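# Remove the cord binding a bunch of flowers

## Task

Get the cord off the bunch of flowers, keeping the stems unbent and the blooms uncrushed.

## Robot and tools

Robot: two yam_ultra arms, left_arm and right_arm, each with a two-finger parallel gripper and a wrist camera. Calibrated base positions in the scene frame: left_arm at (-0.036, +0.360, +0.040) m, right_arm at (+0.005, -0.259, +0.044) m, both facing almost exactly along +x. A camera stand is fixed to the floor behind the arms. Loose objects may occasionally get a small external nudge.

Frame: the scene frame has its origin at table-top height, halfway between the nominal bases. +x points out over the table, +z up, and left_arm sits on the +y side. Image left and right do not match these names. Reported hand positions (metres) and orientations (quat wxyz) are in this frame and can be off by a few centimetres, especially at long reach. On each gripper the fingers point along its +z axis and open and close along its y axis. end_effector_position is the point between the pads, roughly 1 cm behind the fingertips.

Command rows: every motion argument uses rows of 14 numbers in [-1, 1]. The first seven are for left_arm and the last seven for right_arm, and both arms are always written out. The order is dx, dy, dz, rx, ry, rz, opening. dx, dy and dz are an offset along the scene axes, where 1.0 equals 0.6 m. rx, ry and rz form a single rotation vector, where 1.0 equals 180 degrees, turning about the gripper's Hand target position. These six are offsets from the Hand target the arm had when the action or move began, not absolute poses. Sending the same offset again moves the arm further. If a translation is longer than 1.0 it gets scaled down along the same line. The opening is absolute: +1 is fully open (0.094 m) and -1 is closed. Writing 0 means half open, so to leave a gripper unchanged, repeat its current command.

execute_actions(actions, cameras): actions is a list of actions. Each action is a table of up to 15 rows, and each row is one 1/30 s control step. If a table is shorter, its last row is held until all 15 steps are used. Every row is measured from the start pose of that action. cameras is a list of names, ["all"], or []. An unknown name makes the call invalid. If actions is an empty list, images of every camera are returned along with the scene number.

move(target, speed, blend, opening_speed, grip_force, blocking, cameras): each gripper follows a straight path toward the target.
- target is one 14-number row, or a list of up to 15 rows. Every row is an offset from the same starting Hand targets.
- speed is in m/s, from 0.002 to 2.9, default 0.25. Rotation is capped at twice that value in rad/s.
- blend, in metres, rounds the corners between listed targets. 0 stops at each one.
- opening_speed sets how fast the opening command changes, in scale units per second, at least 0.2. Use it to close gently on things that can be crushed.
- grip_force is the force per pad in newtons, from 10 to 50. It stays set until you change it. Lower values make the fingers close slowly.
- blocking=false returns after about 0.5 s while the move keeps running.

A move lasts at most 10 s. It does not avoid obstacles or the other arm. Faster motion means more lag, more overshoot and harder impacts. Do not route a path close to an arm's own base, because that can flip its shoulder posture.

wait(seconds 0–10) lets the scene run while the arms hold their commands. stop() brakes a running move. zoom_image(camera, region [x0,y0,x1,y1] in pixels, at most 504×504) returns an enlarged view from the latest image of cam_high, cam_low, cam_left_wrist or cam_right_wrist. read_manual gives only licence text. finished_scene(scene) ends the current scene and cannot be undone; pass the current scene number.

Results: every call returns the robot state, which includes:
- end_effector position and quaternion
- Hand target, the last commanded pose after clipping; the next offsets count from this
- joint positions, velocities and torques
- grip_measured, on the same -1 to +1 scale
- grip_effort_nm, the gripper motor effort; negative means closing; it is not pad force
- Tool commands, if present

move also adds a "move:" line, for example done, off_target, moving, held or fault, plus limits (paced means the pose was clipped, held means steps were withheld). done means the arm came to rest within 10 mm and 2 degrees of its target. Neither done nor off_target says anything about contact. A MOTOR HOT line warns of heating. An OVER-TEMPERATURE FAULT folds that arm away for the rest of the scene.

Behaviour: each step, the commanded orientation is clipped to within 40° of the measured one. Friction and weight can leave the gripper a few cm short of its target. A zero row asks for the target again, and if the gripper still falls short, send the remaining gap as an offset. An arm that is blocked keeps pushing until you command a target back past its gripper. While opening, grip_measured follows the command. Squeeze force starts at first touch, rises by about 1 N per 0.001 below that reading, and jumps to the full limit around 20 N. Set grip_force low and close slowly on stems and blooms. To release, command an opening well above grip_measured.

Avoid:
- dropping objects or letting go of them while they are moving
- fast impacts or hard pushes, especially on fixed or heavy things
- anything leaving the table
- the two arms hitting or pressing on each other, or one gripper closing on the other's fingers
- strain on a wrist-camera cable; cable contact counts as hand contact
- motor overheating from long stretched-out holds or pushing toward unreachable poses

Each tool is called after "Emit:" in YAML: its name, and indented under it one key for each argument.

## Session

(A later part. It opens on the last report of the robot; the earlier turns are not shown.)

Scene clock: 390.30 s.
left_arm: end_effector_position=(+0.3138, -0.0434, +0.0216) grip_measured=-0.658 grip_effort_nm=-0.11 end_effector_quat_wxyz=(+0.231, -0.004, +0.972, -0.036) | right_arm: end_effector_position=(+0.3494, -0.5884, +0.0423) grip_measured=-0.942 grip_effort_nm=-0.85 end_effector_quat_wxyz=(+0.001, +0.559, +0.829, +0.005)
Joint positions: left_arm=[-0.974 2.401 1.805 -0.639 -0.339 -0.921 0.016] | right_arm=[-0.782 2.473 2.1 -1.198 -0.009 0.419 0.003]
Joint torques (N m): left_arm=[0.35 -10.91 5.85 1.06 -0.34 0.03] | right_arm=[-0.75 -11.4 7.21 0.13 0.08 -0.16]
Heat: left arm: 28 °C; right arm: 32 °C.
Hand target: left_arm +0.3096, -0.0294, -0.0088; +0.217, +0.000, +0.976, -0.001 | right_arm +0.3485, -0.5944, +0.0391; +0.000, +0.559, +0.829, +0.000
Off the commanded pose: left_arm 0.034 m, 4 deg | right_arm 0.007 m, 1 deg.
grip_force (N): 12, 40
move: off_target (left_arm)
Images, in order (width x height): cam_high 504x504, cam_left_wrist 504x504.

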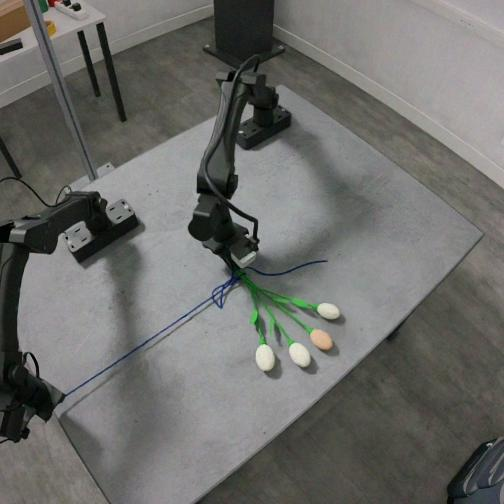

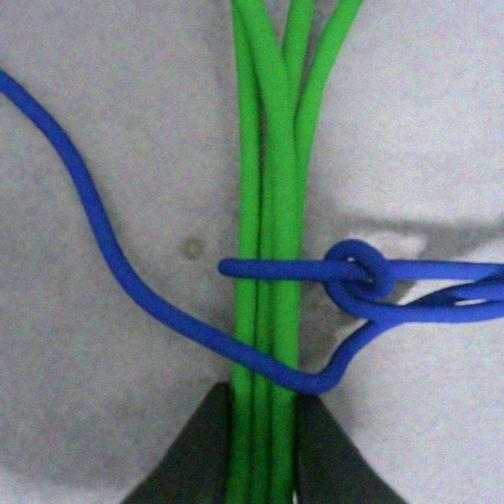

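Emit:
move:
  target:
    - [0,0,0,0,0,0,-0.66,0.0025,0.123,-0.052,0,0,0,-0.95]
    - [0,0,0,0,0,0,-0.66,0.0025,0.123,-0.052,0,0,0,-0.4]
    - [0,0,0,0,0,0,-0.66,0.0025,0.123,0.07,0,0,0,-0.4]
  cameras: ["cam_left_wrist","cam_right_wrist","cam_high"]
  speed: 0.1

Scene clock: 429.70 s.
left_arm: end_effector_position=(+0.3138, -0.0434, +0.0216) grip_measured=-0.658 grip_effort_nm=-0.11 end_effector_quat_wxyz=(+0.231, -0.004, +0.972, -0.036) | right_arm: end_effector_position=(+0.3438, -0.5211, +0.0641) grip_measured=-0.402 grip_effort_nm=0.08 end_effector_quat_wxyz=(-0.016, +0.558, +0.830, -0.001)
Joint positions: left_arm=[-0.974 2.401 1.805 -0.639 -0.339 -0.921 0.016] | right_arm=[-0.672 2.268 1.826 -1.16 0.004 0.526 0.028]
Joint torques (N m): left_arm=[0.17 -10.81 5.79 1.07 -0.41 0.04] | right_arm=[0.61 -13.61 7.24 -0.1 -0.05 0.05]
Heat: left arm: 28 °C; right arm: 32 °C.
Hand target: left_arm +0.3096, -0.0294, -0.0088; +0.217, +0.000, +0.976, -0.001 | right_arm +0.3500, -0.5207, +0.0810; +0.000, +0.559, +0.829, +0.000
Off the commanded pose: left_arm 0.034 m, 4 deg | right_arm 0.018 m, 2 deg.
grip_force (N): 12, 40
move: off_target (left_arm, right_arm)
Images, in order (width x height): cam_high 504x504, cam_left_wrist 504x504, cam_right_wrist 504x504.

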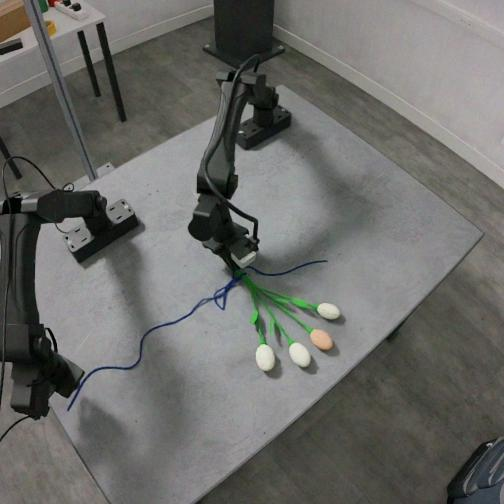

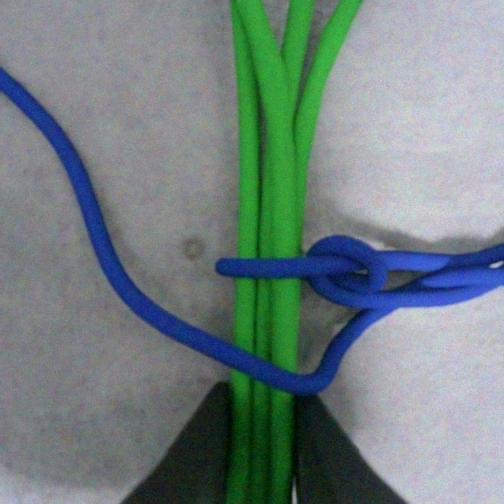

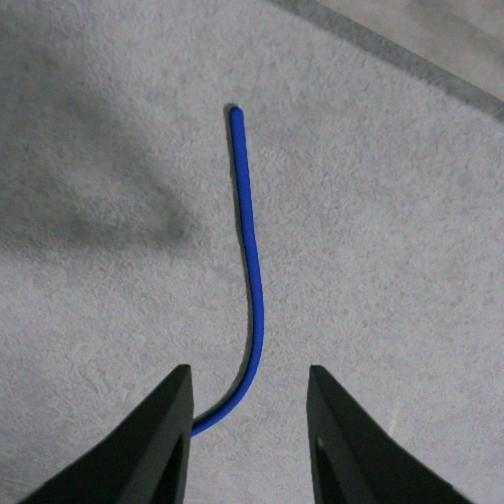

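Emit:
move:
  target: [0,0,0,0,0,0,-0.66,0.033,0.4,0.098,0,0,0,-0.3]
  cameras: ["cam_left_wrist","cam_right_wrist","cam_high"]
  speed: 0.2

Scene clock: 440.43 s.
left_arm: end_effector_position=(+0.3138, -0.0434, +0.0216) grip_measured=-0.658 grip_effort_nm=-0.11 end_effector_quat_wxyz=(+0.231, -0.004, +0.972, -0.036) | right_arm: end_effector_position=(+0.3689, -0.2777, +0.1245) grip_measured=-0.302 grip_effort_nm=0.08 end_effector_quat_wxyz=(-0.014, +0.553, +0.833, -0.004)
Joint positions: left_arm=[-0.974 2.401 1.805 -0.639 -0.339 -0.921 0.016] | right_arm=[-0.071 1.965 1.6 -1.233 -0.007 1.113 0.033]
Joint torques (N m): left_arm=[0.17 -10.93 5.85 1.07 -0.37 0.03] | right_arm=[-0.35 -11.82 6.99 -0.09 0.07 0.07]
Heat: left arm: 28 °C; right arm: 33 °C.
Hand target: left_arm +0.3096, -0.0294, -0.0088; +0.217, +0.000, +0.976, -0.001 | right_arm +0.3697, -0.2807, +0.1398; +0.000, +0.559, +0.829, +0.000
Off the commanded pose: left_arm 0.034 m, 4 deg | right_arm 0.016 m, 2 deg.
grip_force (N): 12, 40
move: off_target (left_arm, right_arm)
Images, in order (width x height): cam_high 504x504, cam_left_wrist 504x504, cam_right_wrist 504x504.

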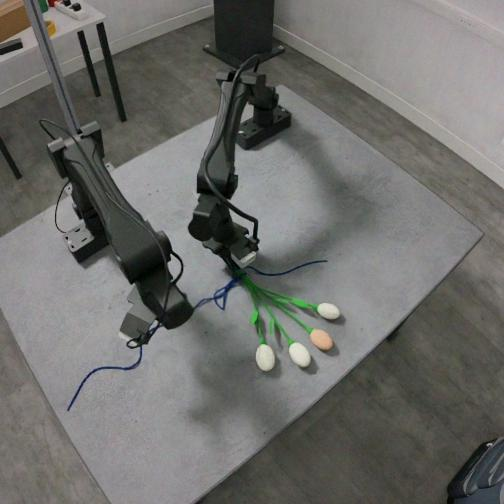

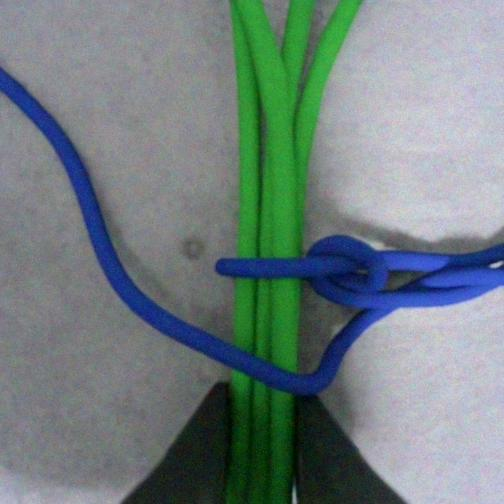

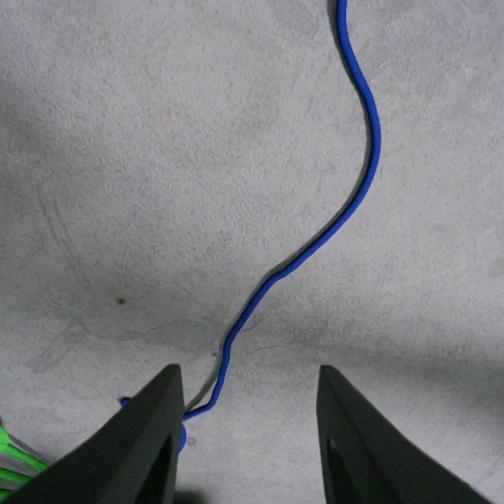

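Emit:
move:
  target: [0,0,0,0,0,0,-0.66,-0.0295,0.0845,-0.15,0,0,-0.122,-0.3]
  cameras: ["cam_right_wrist"]
  speed: 0.15

Scene clock: 460.40 s.
left_arm: end_effector_position=(+0.3138, -0.0434, +0.0216) grip_measured=-0.658 grip_effort_nm=-0.11 end_effector_quat_wxyz=(+0.231, -0.004, +0.972, -0.036) | right_arm: end_effector_position=(+0.3531, -0.2308, +0.0528) grip_measured=-0.302 grip_effort_nm=0.08 end_effector_quat_wxyz=(-0.003, +0.705, +0.709, +0.002)
Joint positions: left_arm=[-0.974 2.401 1.805 -0.639 -0.339 -0.921 0.016] | right_arm=[0.061 1.959 1.296 -0.909 -0.007 1.639 0.033]
Joint torques (N m): left_arm=[0.25 -11.03 6.04 1.1 -0.33 -0.02] | right_arm=[0.36 -8.79 4.34 0.33 0.05 0.06]
Heat: left arm: 28 °C; right arm: 32 °C.
Hand target: left_arm +0.3096, -0.0294, -0.0088; +0.217, +0.000, +0.976, -0.001 | right_arm +0.3522, -0.2300, +0.0499; +0.000, +0.706, +0.708, +0.000
Off the commanded pose: left_arm 0.034 m, 4 deg | right_arm 0.003 m, 0 deg.
grip_force (N): 12, 40
move: off_target (left_arm)
Images, in order (width x height): cam_right_wrist 504x504.

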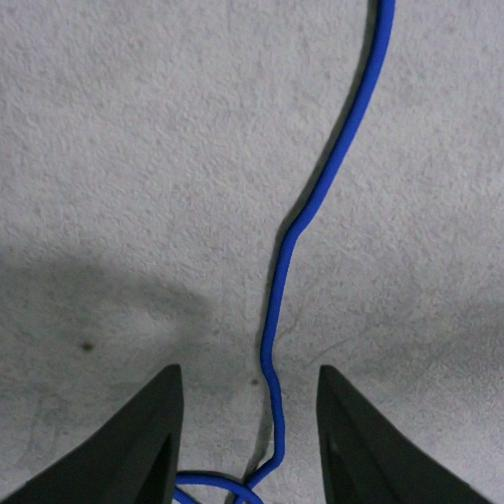

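Emit:
move:
  target: [0,0,0,0,0,0,-0.66,-0.007,0,-0.068,0,0,0,-0.3]
  cameras: ["cam_right_wrist"]
  speed: 0.07

Scene clock: 469.77 s.
left_arm: end_effector_position=(+0.3138, -0.0434, +0.0216) grip_measured=-0.658 grip_effort_nm=-0.11 end_effector_quat_wxyz=(+0.231, -0.004, +0.972, -0.036) | right_arm: end_effector_position=(+0.3499, -0.2310, +0.0154) grip_measured=-0.302 grip_effort_nm=0.08 end_effector_quat_wxyz=(+0.000, +0.706, +0.709, +0.005)
Joint positions: left_arm=[-0.974 2.401 1.805 -0.639 -0.339 -0.921 0.016] | right_arm=[0.061 2.009 1.2 -0.754 -0.007 1.641 0.033]
Joint torques (N m): left_arm=[0.31 -10.88 5.68 1.08 -0.35 0.02] | right_arm=[0.68 -7.97 4.27 0.36 0.09 0.08]
Heat: left arm: 28 °C; right arm: 31 °C.
Hand target: left_arm +0.3096, -0.0294, -0.0088; +0.217, +0.000, +0.976, -0.001 | right_arm +0.3479, -0.2300, +0.0090; +0.000, +0.706, +0.708, +0.000
Off the commanded pose: left_arm 0.034 m, 4 deg | right_arm 0.007 m, 1 deg.
grip_force (N): 12, 40
move: off_target (left_arm)
Images, in order (width x height): cam_right_wrist 504x504.

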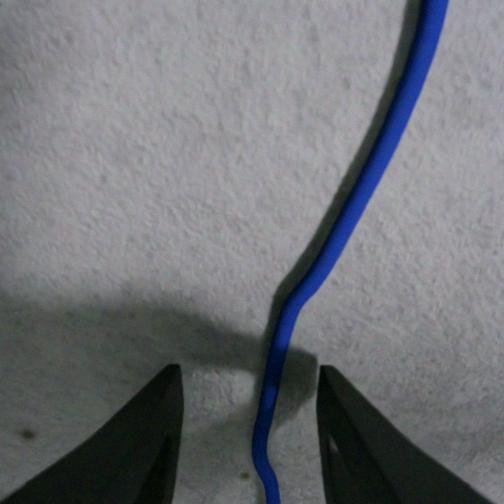

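Emit:
move:
  target:
    - [0,0,0,0,0,0,-0.66,0,0,0,0,0,0,-0.95]
    - [0,0,0,0,0,0,-0.66,0,-0.05,0.035,0,0,0,-0.95]
    - [0,0,0,0,0,0,-0.66,0,-0.2,0.04,0,0,0,-0.95]
  cameras: ["cam_left_wrist","cam_right_wrist","cam_high"]
  speed: 0.06
  blend: [0,0.02,0]

Scene clock: 480.90 s.
left_arm: end_effector_position=(+0.3138, -0.0434, +0.0216) grip_measured=-0.658 grip_effort_nm=-0.11 end_effector_quat_wxyz=(+0.231, -0.004, +0.972, -0.036) | right_arm: end_effector_position=(+0.3459, -0.3461, +0.0282) grip_measured=-0.948 grip_effort_nm=-0.09 end_effector_quat_wxyz=(-0.002, +0.708, +0.706, +0.005)
Joint positions: left_arm=[-0.974 2.401 1.805 -0.639 -0.339 -0.921 0.016] | right_arm=[-0.272 2.009 1.259 -0.82 -0.011 1.315 0.002]
Joint torques (N m): left_arm=[0.31 -10.93 5.91 1.09 -0.35 0.01] | right_arm=[-0.24 -8.92 6.94 -0.06 0.14 -0.09]
Heat: left arm: 28 °C; right arm: 31 °C.
Hand target: left_arm +0.3096, -0.0294, -0.0088; +0.217, +0.000, +0.976, -0.001 | right_arm +0.3479, -0.3501, +0.0330; +0.000, +0.706, +0.708, +0.000
Off the commanded pose: left_arm 0.034 m, 4 deg | right_arm 0.007 m, 1 deg.
grip_force (N): 12, 40
move: off_target (left_arm); blend cut to 0.0183 m at target 2
Images, in order (width x height): cam_high 504x504, cam_left_wrist 504x504, cam_right_wrist 504x504.

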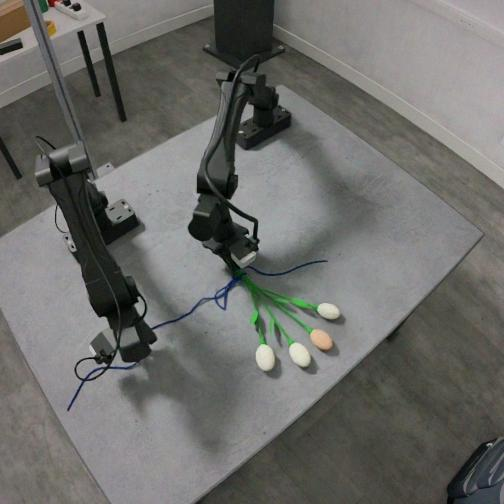

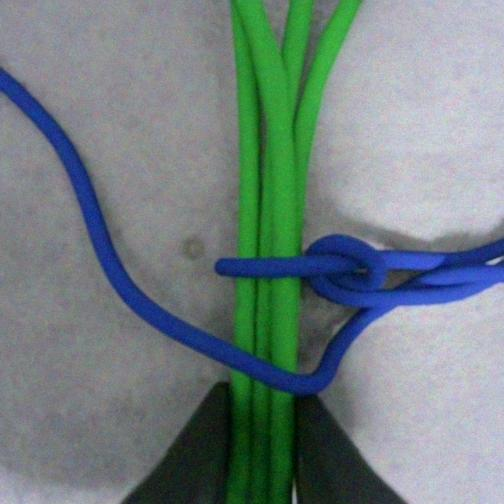

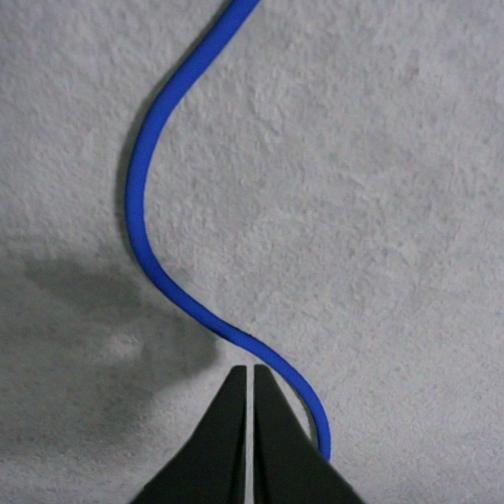

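Emit:
move:
  target: [0,0,0,0,0,0,-0.66,0,0.06,0.06,0,0,0,-0.3]
  cameras: ["cam_right_wrist"]
  speed: 0.1

Scene clock: 487.73 s.
left_arm: end_effector_position=(+0.3138, -0.0434, +0.0216) grip_measured=-0.658 grip_effort_nm=-0.11 end_effector_quat_wxyz=(+0.231, -0.004, +0.972, -0.036) | right_arm: end_effector_position=(+0.3440, -0.3124, +0.0560) grip_measured=-0.302 grip_effort_nm=0.09 end_effector_quat_wxyz=(-0.012, +0.704, +0.710, -0.002)
Joint positions: left_arm=[-0.974 2.401 1.805 -0.639 -0.339 -0.921 0.016] | right_arm=[-0.178 1.951 1.298 -0.939 -0.011 1.397 0.033]
Joint torques (N m): left_arm=[0.12 -11.07 5.9 1.05 -0.32 0.02] | right_arm=[0.27 -10.74 6.97 -0.13 0.1 0.08]
Heat: left arm: 28 °C; right arm: 32 °C.
Hand target: left_arm +0.3096, -0.0294, -0.0088; +0.217, +0.000, +0.976, -0.001 | right_arm +0.3479, -0.3140, +0.0690; +0.000, +0.706, +0.708, +0.000
Off the commanded pose: left_arm 0.034 m, 4 deg | right_arm 0.014 m, 1 deg.
grip_force (N): 12, 40
move: off_target (left_arm, right_arm)
Images, in order (width x height): cam_right_wrist 504x504.

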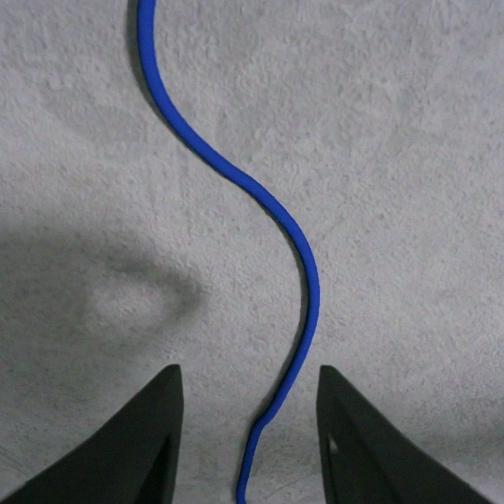

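Emit:
move:
  target: [0,0,0,0,0,0,-0.66,-0.0167,0.045,-0.0733,0,0,0,-0.3]
  cameras: ["cam_right_wrist"]
  speed: 0.07

Scene clock: 496.27 s.
left_arm: end_effector_position=(+0.3138, -0.0434, +0.0216) grip_measured=-0.658 grip_effort_nm=-0.11 end_effector_quat_wxyz=(+0.231, -0.004, +0.972, -0.036) | right_arm: end_effector_position=(+0.3388, -0.2872, +0.0291) grip_measured=-0.302 grip_effort_nm=0.08 end_effector_quat_wxyz=(-0.003, +0.705, +0.709, +0.005)
Joint positions: left_arm=[-0.974 2.401 1.805 -0.639 -0.339 -0.921 0.016] | right_arm=[-0.107 1.951 1.179 -0.797 -0.011 1.472 0.033]
Joint torques (N m): left_arm=[0.14 -10.85 5.86 1.05 -0.4 0.02] | right_arm=[0.38 -8.1 4.27 0.36 0.11 0.01]
Heat: left arm: 28 °C; right arm: 32 °C.
Hand target: left_arm +0.3096, -0.0294, -0.0088; +0.217, +0.000, +0.976, -0.001 | right_arm +0.3379, -0.2871, +0.0251; +0.000, +0.706, +0.708, +0.000
Off the commanded pose: left_arm 0.034 m, 4 deg | right_arm 0.004 m, 1 deg.
grip_force (N): 12, 40
move: off_target (left_arm)
Images, in order (width x height): cam_right_wrist 504x504.

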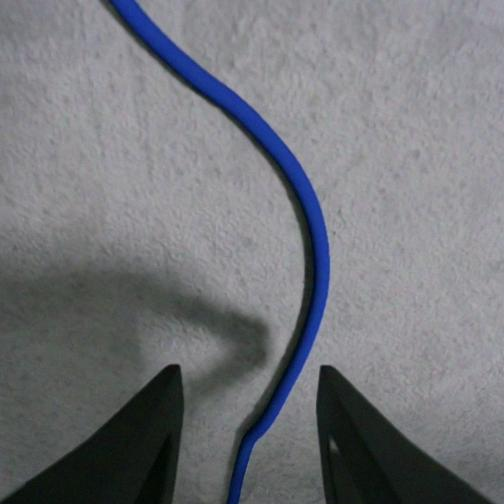

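Emit:
move:
  target: [0,0,0,0,0,0,-0.66,-0.013,0.008,-0.033,0,0,0,-0.3]
  cameras: ["cam_right_wrist"]
  speed: 0.05

Scene clock: 501.57 s.
left_arm: end_effector_position=(+0.3138, -0.0434, +0.0216) grip_measured=-0.658 grip_effort_nm=-0.11 end_effector_quat_wxyz=(+0.231, -0.004, +0.972, -0.036) | right_arm: end_effector_position=(+0.3324, -0.2828, +0.0118) grip_measured=-0.302 grip_effort_nm=0.08 end_effector_quat_wxyz=(+0.000, +0.706, +0.708, +0.007)
Joint positions: left_arm=[-0.974 2.401 1.805 -0.639 -0.339 -0.921 0.016] | right_arm=[-0.095 1.959 1.108 -0.711 -0.011 1.485 0.033]
Joint torques (N m): left_arm=[0.2 -10.8 5.94 1.08 -0.37 -0.02] | right_arm=[0.61 -7.28 4.12 0.4 0.11 0.05]
Heat: left arm: 28 °C; right arm: 31 °C.
Hand target: left_arm +0.3096, -0.0294, -0.0088; +0.217, +0.000, +0.976, -0.001 | right_arm +0.3301, -0.2822, +0.0053; +0.000, +0.706, +0.708, +0.000
Off the commanded pose: left_arm 0.034 m, 4 deg | right_arm 0.007 m, 1 deg.
grip_force (N): 12, 40
move: off_target (left_arm)
Images, in order (width x height): cam_right_wrist 504x504.

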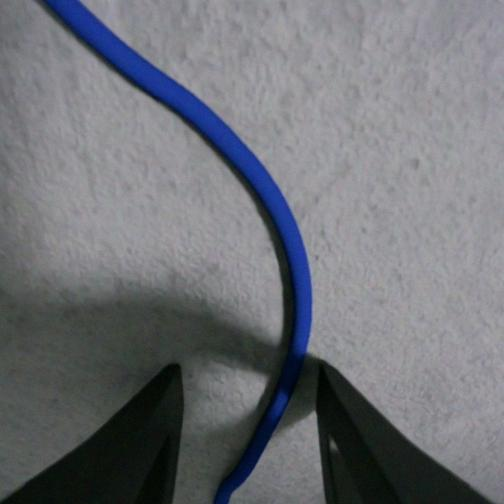

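Emit:
move:
  target: [0,0,0,0,0,0,-0.66,0,0,-0.002,0,0,0,-0.95]
  cameras: ["cam_right_wrist"]
  speed: 0.05

Scene clock: 508.07 s.
left_arm: end_effector_position=(+0.3138, -0.0434, +0.0216) grip_measured=-0.658 grip_effort_nm=-0.11 end_effector_quat_wxyz=(+0.231, -0.004, +0.972, -0.036) | right_arm: end_effector_position=(+0.3335, -0.2829, +0.0118) grip_measured=-0.940 grip_effort_nm=-0.79 end_effector_quat_wxyz=(+0.002, +0.706, +0.708, +0.009)
Joint positions: left_arm=[-0.974 2.401 1.805 -0.639 -0.339 -0.921 0.016] | right_arm=[-0.095 1.959 1.108 -0.706 -0.011 1.485 0.003]
Joint torques (N m): left_arm=[0.28 -10.95 5.85 1.09 -0.32 0] | right_arm=[0.59 -7.01 3.86 0.39 0.15 0.09]
Heat: left arm: 28 °C; right arm: 31 °C.
Hand target: left_arm +0.3096, -0.0294, -0.0088; +0.217, +0.000, +0.976, -0.001 | right_arm +0.3301, -0.2822, +0.0041; +0.000, +0.706, +0.708, +0.000
Off the commanded pose: left_arm 0.034 m, 4 deg | right_arm 0.009 m, 1 deg.
grip_force (N): 12, 40
move: off_target (left_arm)
Images, in order (width x height): cam_right_wrist 504x504.

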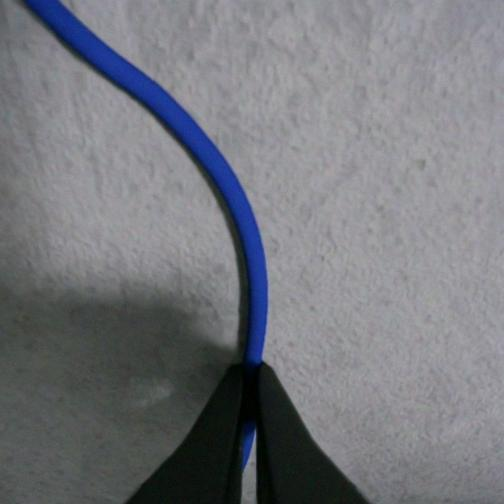

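Emit:
move:
  target: [0,0,0,0,0,0,-0.66,0.02,-0.267,0.045,0,0,0,-0.95]
  cameras: ["cam_left_wrist","cam_high"]
  speed: 0.06

Scene clock: 516.20 s.
left_arm: end_effector_position=(+0.3137, -0.0441, +0.0217) grip_measured=-0.658 grip_effort_nm=-0.11 end_effector_quat_wxyz=(+0.231, -0.004, +0.972, -0.038) | right_arm: end_effector_position=(+0.3416, -0.4346, +0.0312) grip_measured=-0.942 grip_effort_nm=-0.85 end_effector_quat_wxyz=(+0.000, +0.706, +0.708, +0.010)
Joint positions: left_arm=[-0.974 2.401 1.805 -0.637 -0.337 -0.921 0.016] | right_arm=[-0.506 2.094 1.404 -0.876 -0.02 1.076 0.003]
Joint torques (N m): left_arm=[0.17 -10.97 5.9 1.03 -0.36 0.05] | right_arm=[-0.84 -8.5 7.2 0.05 0.23 -0.12]
Heat: left arm: 28 °C; right arm: 31 °C.
Hand target: left_arm +0.3096, -0.0294, -0.0088; +0.217, +0.000, +0.976, -0.001 | right_arm +0.3421, -0.4425, +0.0310; +0.000, +0.706, +0.708, +0.000
Off the commanded pose: left_arm 0.034 m, 5 deg | right_arm 0.008 m, 1 deg.
grip_force (N): 12, 40
move: off_target (left_arm)
Images, in order (width x height): cam_high 504x504, cam_left_wrist 504x504.

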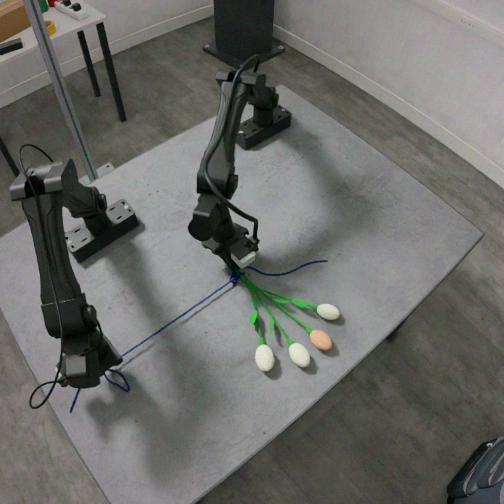

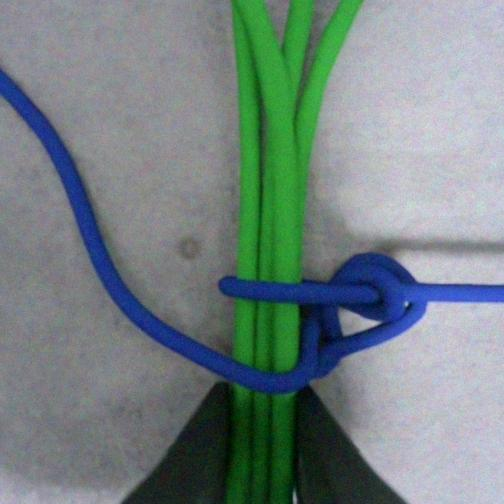

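Emit:
zoom_image:
  camera: "cam_left_wrist"
  region: [200, 240, 460, 410]

Scaled by 1.938 from the camera's 504x504 image, which has a finer 720x720 frame.

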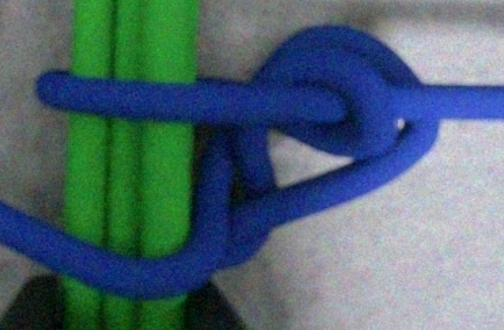

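Emit:
move:
  target: [0,0,0,0,0,0,-0.66,0.0,-0.05,0.0,0,0,0,-0.95]
  cameras: ["cam_left_wrist"]
  speed: 0.04

Emit:
zoom_image:
  camera: "cam_left_wrist"
  region: [200, 240, 460, 410]

Scene clock: 529.30 s.
left_arm: end_effector_position=(+0.3147, -0.0481, +0.0225) grip_measured=-0.658 grip_effort_nm=-0.11 end_effector_quat_wxyz=(+0.232, -0.004, +0.972, -0.046) | right_arm: end_effector_position=(+0.3391, -0.4564, +0.0305) grip_measured=-0.942 grip_effort_nm=-0.85 end_effector_quat_wxyz=(-0.014, +0.704, +0.710, +0.014)
Joint positions: left_arm=[-0.974 2.401 1.805 -0.621 -0.328 -0.919 0.016] | right_arm=[-0.565 2.146 1.484 -0.93 -0.033 1.011 0.003]
Joint torques (N m): left_arm=[0.02 -11.08 5.74 0.94 -0.52 -0.02] | right_arm=[-1.24 -8.9 7.42 0.23 0.32 -0.11]
Heat: left arm: 27 °C; right arm: 31 °C.
Hand target: left_arm +0.3096, -0.0293, -0.0088; +0.217, +0.000, +0.976, -0.001 | right_arm +0.3420, -0.4724, +0.0310; +0.000, +0.706, +0.708, +0.000
Off the commanded pose: left_arm 0.037 m, 6 deg | right_arm 0.016 m, 2 deg.
grip_force (N): 12, 40
move: off_target (left_arm, right_arm)
Images, in order (width x height): cam_left_wrist 504x504.

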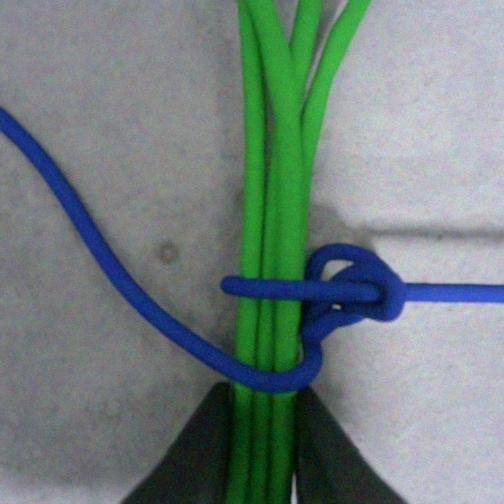

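Scaled by 1.938 from the camera's 504x504 image, which has a finer 720x720 frame.

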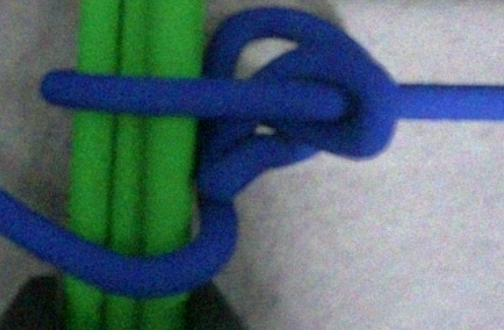

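Emit:
move:
  target: [0,0,0,0,0,0,-0.66,0.0,0.09,-0.01,0,0,0,-0.95]
  cameras: ["cam_left_wrist","cam_high"]
  speed: 0.06

Emit:
zoom_image:
  camera: "cam_left_wrist"
  region: [200, 220, 460, 410]

Scene clock: 552.37 s.
left_arm: end_effector_position=(+0.3144, -0.0466, +0.0223) grip_measured=-0.658 grip_effort_nm=-0.11 end_effector_quat_wxyz=(+0.232, -0.004, +0.972, -0.043) | right_arm: end_effector_position=(+0.3382, -0.4150, +0.0161) grip_measured=-0.942 grip_effort_nm=-0.85 end_effector_quat_wxyz=(-0.022, +0.704, +0.709, +0.001)
Joint positions: left_arm=[-0.974 2.401 1.805 -0.627 -0.332 -0.919 0.016] | right_arm=[-0.462 2.118 1.375 -0.868 -0.016 1.115 0.003]
Joint torques (N m): left_arm=[0.21 -10.95 5.85 0.96 -0.46 -0.04] | right_arm=[0.31 -12.55 4.1 0.28 0.17 0.07]
Heat: left arm: 27 °C; right arm: 33 °C.
Hand target: left_arm +0.3096, -0.0294, -0.0088; +0.217, +0.000, +0.976, -0.001 | right_arm +0.3420, -0.4184, +0.0250; +0.000, +0.706, +0.708, +0.000
Off the commanded pose: left_arm 0.036 m, 5 deg | right_arm 0.010 m, 2 deg.
grip_force (N): 12, 40
move: off_target (left_arm)
Images, in order (width x height): cam_high 504x504, cam_left_wrist 504x504.

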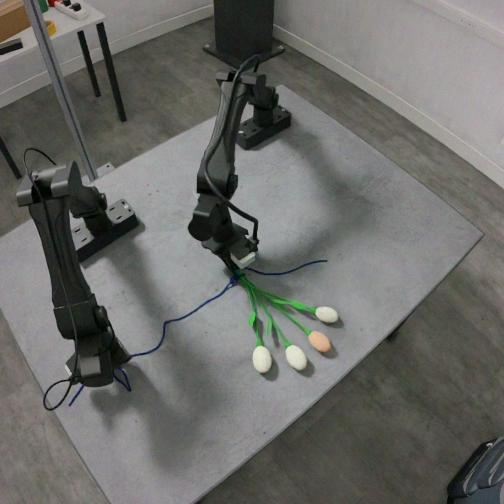

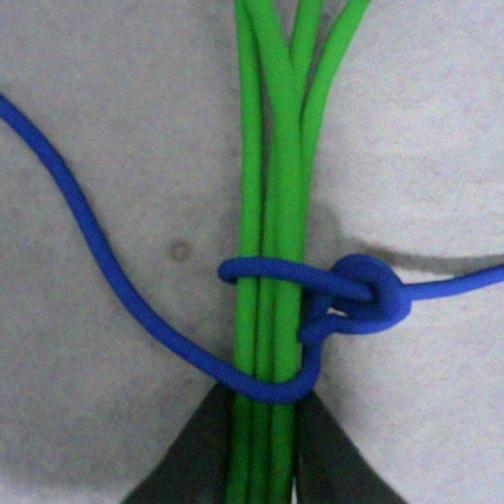

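Scaled by 1.938 from the camera's 504x504 image, which has a finer 720x720 frame.

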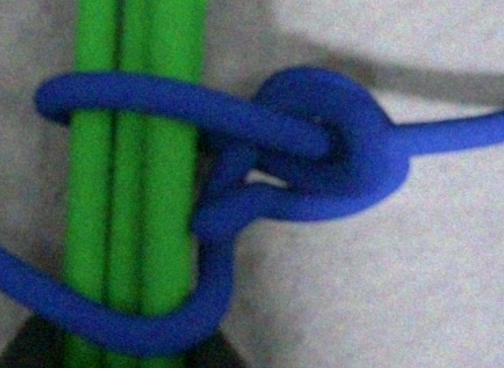

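Emit:
move:
  target:
    - [0,0,0,0,0,0,0.0,0,0,0,0,0,0,-0.95]
    - [0.0,-0.015,0.14,0,0,0,0.0,0,0,0,0,0,0,-0.95]
  cameras: ["cam_left_wrist","cam_high"]
  speed: 0.08

Emit:
zoom_image:
  camera: "cam_left_wrist"
  region: [160, 200, 420, 390]

Scene clock: 607.73 s.
left_arm: end_effector_position=(+0.3085, -0.0369, +0.0628) grip_measured=-0.002 grip_effort_nm=0.11 end_effector_quat_wxyz=(+0.207, +0.003, +0.978, +0.001) | right_arm: end_effector_position=(+0.3383, -0.4150, +0.0161) grip_measured=-0.942 grip_effort_nm=-0.85 end_effector_quat_wxyz=(-0.021, +0.705, +0.709, +0.001)
Joint positions: left_arm=[-0.976 2.401 1.999 -0.924 -0.341 -0.923 0.047] | right_arm=[-0.462 2.118 1.375 -0.867 -0.016 1.115 0.003]
Joint torques (N m): left_arm=[-0.5 -16.7 8.76 0.85 -0.36 -0.09] | right_arm=[0.16 -12.63 4.3 0.32 0.15 0.02]
Heat: left arm: 27 °C; right arm: 32 °C.
Hand target: left_arm +0.3096, -0.0383, +0.0752; +0.216, +0.000, +0.976, -0.001 | right_arm +0.3420, -0.4184, +0.0250; +0.000, +0.706, +0.708, +0.000
Off the commanded pose: left_arm 0.013 m, 1 deg | right_arm 0.010 m, 2 deg.
grip_force (N): 12, 40
move: off_target (left_arm)
Images, in order (width x height): cam_high 504x504, cam_left_wrist 504x504.

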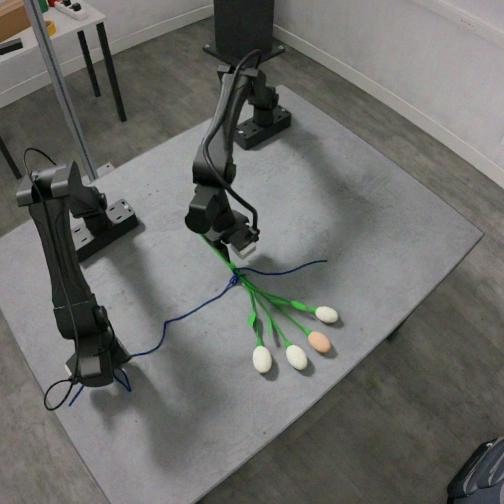

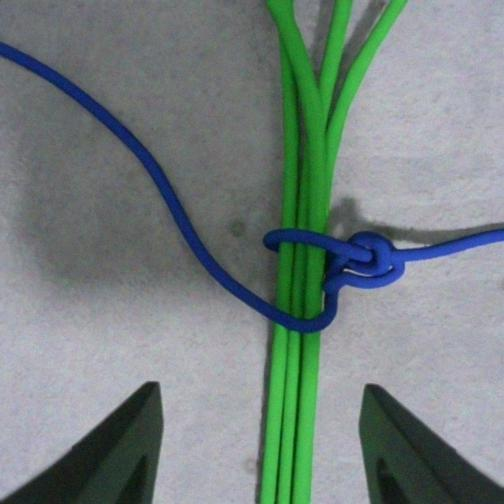

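Scaled by 1.938 from the camera's 504x504 image, which has a finer 720x720 frame.

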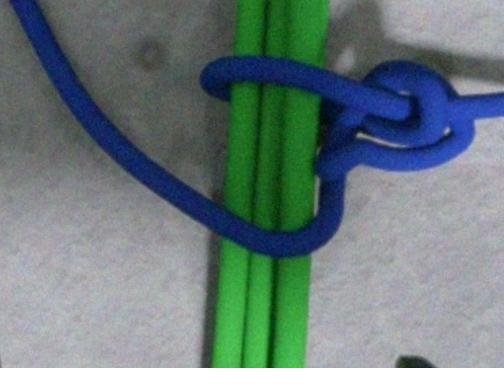

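Emit:
move:
  target:
    - [0,0,0,0,0,0,0.0,0,0,-0.012,0,0,0,-0.4]
    - [0.0557,-0.0567,0.04,0,0,-0.5,-0.1,0,-0.05,0.3,0,0,0,-0.4]
  cameras: ["all"]
  speed: 0.15

Scene clock: 708.63 s.
left_arm: end_effector_position=(+0.3447, -0.0740, +0.1225) grip_measured=-0.098 grip_effort_nm=-0.11 end_effector_quat_wxyz=(+0.179, +0.689, +0.687, -0.146) | right_arm: end_effector_position=(+0.3445, -0.4433, +0.2048) grip_measured=-0.402 grip_effort_nm=0.08 end_effector_quat_wxyz=(+0.004, +0.706, +0.708, +0.009)
Joint positions: left_arm=[-0.763 2.561 2.503 -1.15 0.298 0.758 0.042] | right_arm=[-0.52 2.033 2.018 -1.543 -0.015 1.062 0.028]
Joint torques (N m): left_arm=[0.4 -12.1 9.24 0.99 0.41 0.07] | right_arm=[-0.79 -8.49 7.61 -0.05 0.13 -0.14]
Heat: left arm: 30 °C; right arm: 33 °C.
Hand target: left_arm +0.3431, -0.0723, +0.0993; +0.153, +0.690, +0.690, -0.153 | right_arm +0.3420, -0.4484, +0.2051; +0.000, +0.706, +0.708, +0.000
Off the commanded pose: left_arm 0.023 m, 3 deg | right_arm 0.006 m, 1 deg.
grip_force (N): 12, 40
move: off_target (left_arm); target 2's new opening was sent with left_arm's hand 0.023 m and 3 deg from that target

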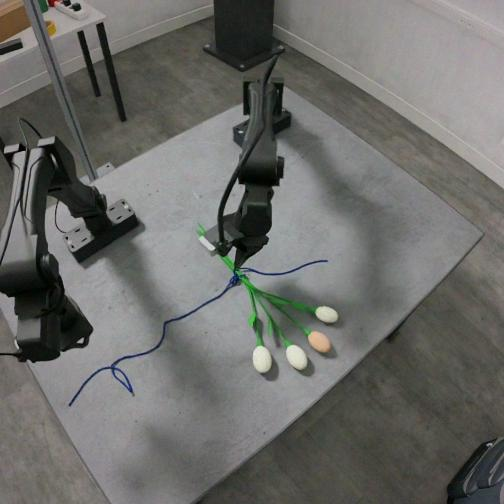

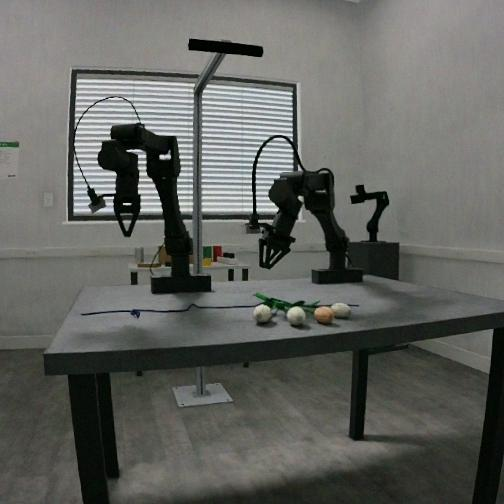

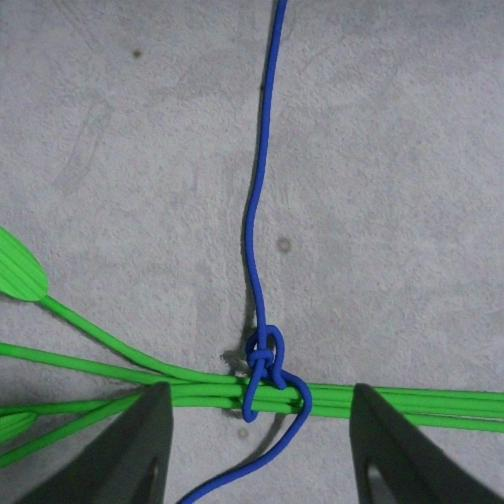

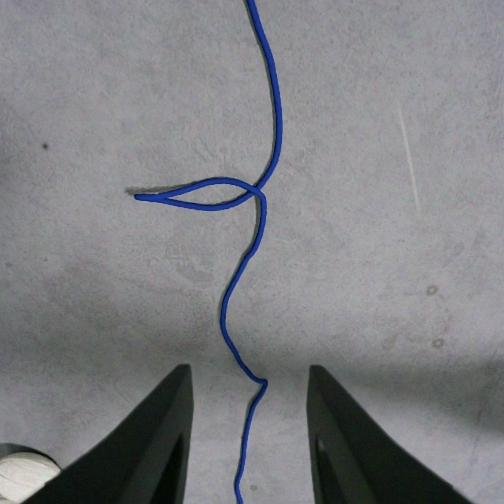

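Emit:
zoom_image:
  camera: "cam_left_wrist"
  region: [200, 300, 340, 440]

Scaled by 3.600 from the camera's 504x504 image, which has a finer 720x720 frame.

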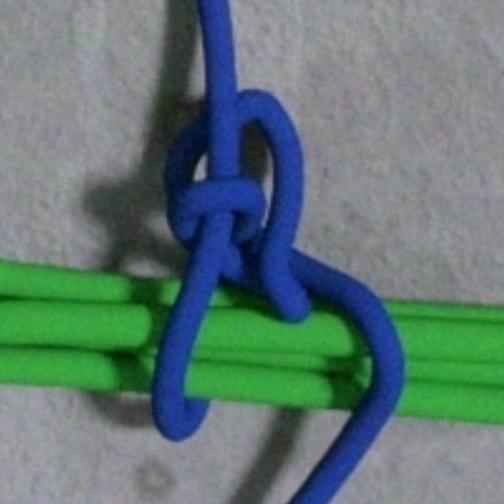

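Emit:
move:
  target: [-0.006,0.004,-0.1155,0,0,0,-0.1,0,0,0,0,0,0,-0.4]
  cameras: ["cam_left_wrist"]
  speed: 0.1

Emit:
zoom_image:
  camera: "cam_left_wrist"
  region: [150, 250, 400, 500]

Scene clock: 750.13 s.
left_arm: end_effector_position=(+0.3419, -0.0716, +0.0475) grip_measured=-0.098 grip_effort_nm=-0.11 end_effector_quat_wxyz=(+0.165, +0.690, +0.690, -0.147) | right_arm: end_effector_position=(+0.3445, -0.4433, +0.2048) grip_measured=-0.402 grip_effort_nm=0.09 end_effector_quat_wxyz=(+0.004, +0.706, +0.708, +0.009)
Joint positions: left_arm=[-0.763 2.561 2.214 -0.889 0.3 0.759 0.042] | right_arm=[-0.52 2.033 2.018 -1.543 -0.015 1.062 0.028]
Joint torques (N m): left_arm=[0.35 -14.16 6.5 1.27 0.37 0.01] | right_arm=[-0.54 -8.34 7.49 -0.04 0.12 -0.12]
Heat: left arm: 29 °C; right arm: 32 °C.
Hand target: left_arm +0.3396, -0.0699, +0.0300; +0.153, +0.690, +0.690, -0.153 | right_arm +0.3420, -0.4484, +0.2051; +0.000, +0.706, +0.708, +0.000
Off the commanded pose: left_arm 0.018 m, 2 deg | right_arm 0.006 m, 1 deg.
grip_force (N): 12, 40
move: off_target (left_arm)
Images, in order (width x height): cam_left_wrist 504x504.

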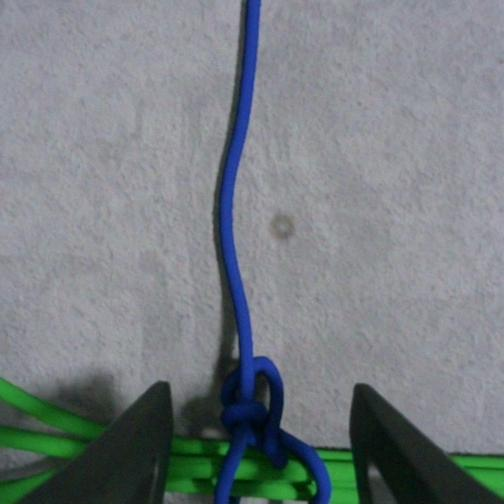

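Scaled by 2.016 from the camera's 504x504 image, which has a finer 720x720 frame.

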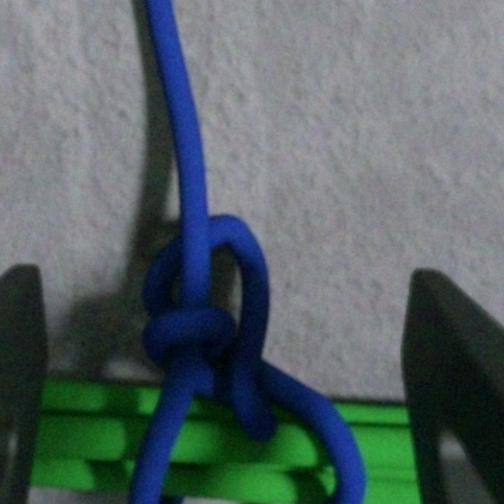

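Emit:
move:
  target: [0.004,0.01,-0.0575,0,0,0,-0.1,0,0,0,0,0,0,-0.4]
  cameras: ["cam_left_wrist"]
  speed: 0.05

Emit:
zoom_image:
  camera: "cam_left_wrist"
  region: [150, 250, 400, 500]

Scene clock: 763.03 s.
left_arm: end_effector_position=(+0.3462, -0.0691, +0.0260) grip_measured=-0.098 grip_effort_nm=-0.11 end_effector_quat_wxyz=(+0.176, +0.690, +0.687, -0.147) | right_arm: end_effector_position=(+0.3445, -0.4433, +0.2048) grip_measured=-0.402 grip_effort_nm=0.09 end_effector_quat_wxyz=(+0.004, +0.706, +0.708, +0.009)
Joint positions: left_arm=[-0.754 2.561 2.12 -0.775 0.302 0.77 0.042] | right_arm=[-0.52 2.033 2.018 -1.543 -0.015 1.062 0.028]
Joint torques (N m): left_arm=[0.58 -12.33 5.9 1.33 0.38 0.02] | right_arm=[-0.76 -8.54 7.43 -0.02 0.1 -0.11]
Heat: left arm: 30 °C; right arm: 32 °C.
Hand target: left_arm +0.3419, -0.0638, -0.0046; +0.153, +0.690, +0.690, -0.153 | right_arm +0.3420, -0.4484, +0.2051; +0.000, +0.706, +0.708, +0.000
Off the commanded pose: left_arm 0.031 m, 3 deg | right_arm 0.006 m, 1 deg.
grip_force (N): 12, 40
move: off_target (left_arm)
Images, in order (width x height): cam_left_wrist 504x504.

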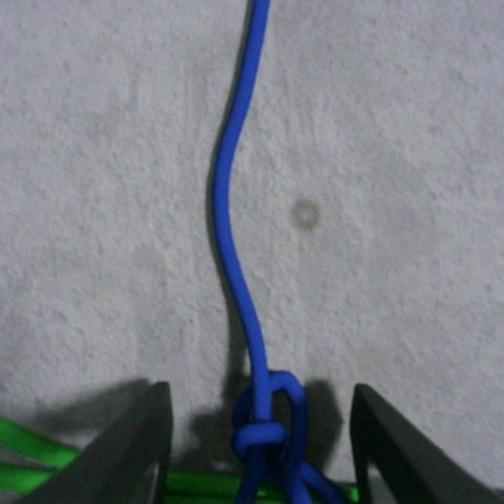

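Scaled by 2.016 from the camera's 504x504 image, which has a finer 720x720 frame.

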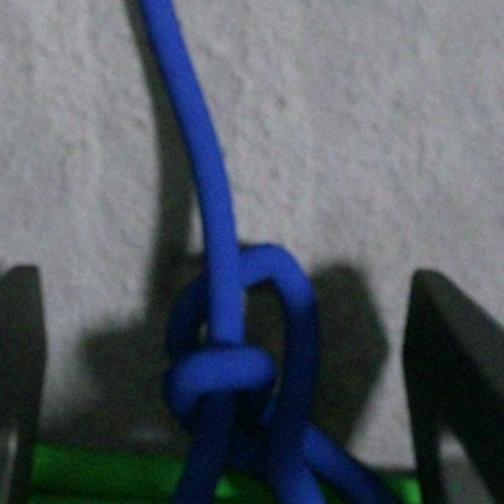

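Emit:
move:
  target: [-0.004,0.003,-0.025,0,0,0,-0.1,0,0,0,0,0,0,-0.4]
  cameras: ["cam_left_wrist","cam_low"]
  speed: 0.05

Emit:
zoom_image:
  camera: "cam_left_wrist"
  region: [150, 250, 400, 500]

Scene clock: 771.60 s.
left_arm: end_effector_position=(+0.3449, -0.0740, +0.0201) grip_measured=-0.098 grip_effort_nm=-0.10 end_effector_quat_wxyz=(+0.187, +0.690, +0.681, -0.159) | right_arm: end_effector_position=(+0.3445, -0.4433, +0.2048) grip_measured=-0.402 grip_effort_nm=0.09 end_effector_quat_wxyz=(+0.004, +0.706, +0.708, +0.009)
Joint positions: left_arm=[-0.754 2.561 2.083 -0.716 0.33 0.771 0.042] | right_arm=[-0.52 2.033 2.018 -1.543 -0.015 1.062 0.028]
Joint torques (N m): left_arm=[0.42 -11.9 4.86 1.37 0.11 0.04] | right_arm=[-0.66 -8.32 7.28 -0.04 0.13 -0.11]
Heat: left arm: 30 °C; right arm: 32 °C.
Hand target: left_arm +0.3394, -0.0621, -0.0196; +0.153, +0.690, +0.690, -0.153 | right_arm +0.3420, -0.4484, +0.2051; +0.000, +0.706, +0.708, +0.000
Off the commanded pose: left_arm 0.042 m, 4 deg | right_arm 0.006 m, 1 deg.
grip_force (N): 12, 40
move: off_target (left_arm)
Images, in order (width x height): cam_low 504x504, cam_left_wrist 504x504.

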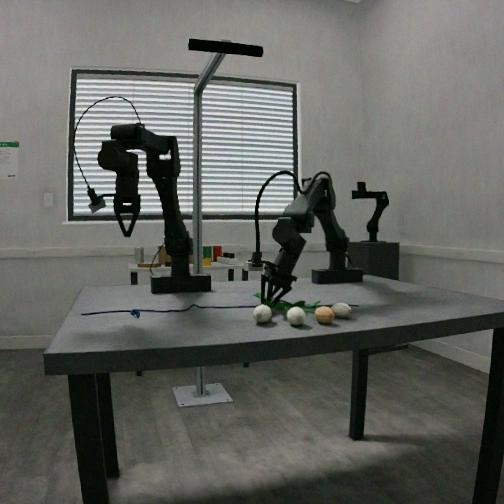

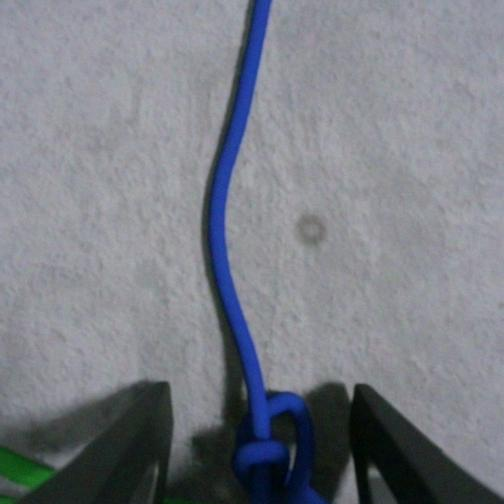

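Scaled by 2.016 from the camera's 504x504 image, which has a finer 720x720 frame.

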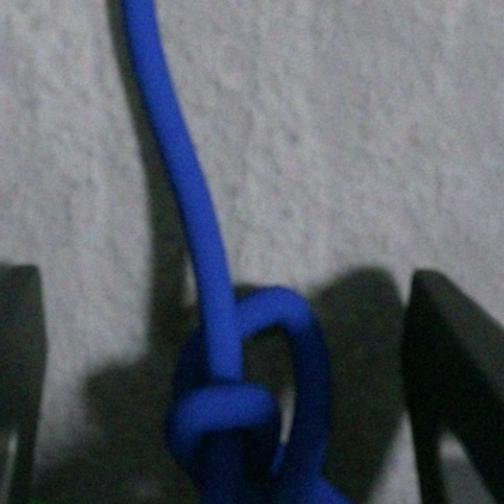

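Emit:
move:
  target: [-0.004,0.01,-0.022,0,0,0,-0.1,0,0,0,0,0,0,-0.4]
  cameras: ["cam_left_wrist"]
  speed: 0.08

Emit:
zoom_image:
  camera: "cam_left_wrist"
  region: [150, 250, 400, 500]

Scene clock: 784.43 s.
left_arm: end_effector_position=(+0.3466, -0.0760, +0.0179) grip_measured=-0.098 grip_effort_nm=-0.10 end_effector_quat_wxyz=(+0.202, +0.689, +0.674, -0.176) | right_arm: end_effector_position=(+0.3445, -0.4433, +0.2048) grip_measured=-0.402 grip_effort_nm=0.09 end_effector_quat_wxyz=(+0.004, +0.706, +0.708, +0.009)
Joint positions: left_arm=[-0.743 2.551 2.034 -0.646 0.369 0.776 0.042] | right_arm=[-0.52 2.033 2.018 -1.543 -0.015 1.062 0.028]
Joint torques (N m): left_arm=[-0.08 -11.52 3.51 1.19 -0.29 0.07] | right_arm=[-0.57 -8.29 7.5 -0.02 0.15 -0.12]
Heat: left arm: 29 °C; right arm: 32 °C.
Hand target: left_arm +0.3371, -0.0561, -0.0328; +0.153, +0.690, +0.690, -0.153 | right_arm +0.3420, -0.4484, +0.2051; +0.000, +0.706, +0.708, +0.000
Off the commanded pose: left_arm 0.055 m, 7 deg | right_arm 0.006 m, 1 deg.
grip_force (N): 12, 40
move: off_target (left_arm)
Images, in order (width x height): cam_left_wrist 504x504.

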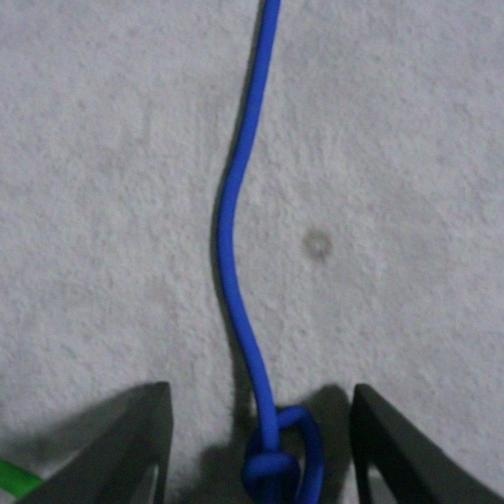

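Scaled by 2.016 from the camera's 504x504 image, which has a finer 720x720 frame.

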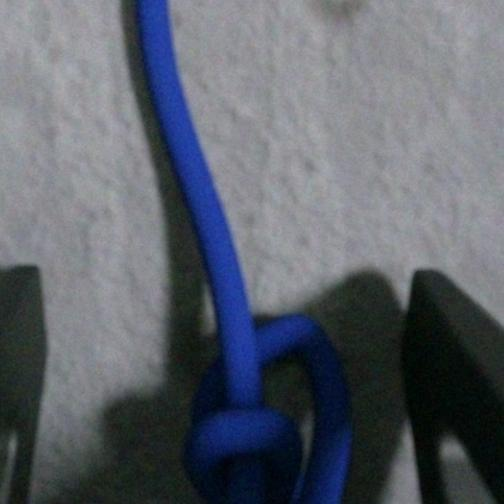

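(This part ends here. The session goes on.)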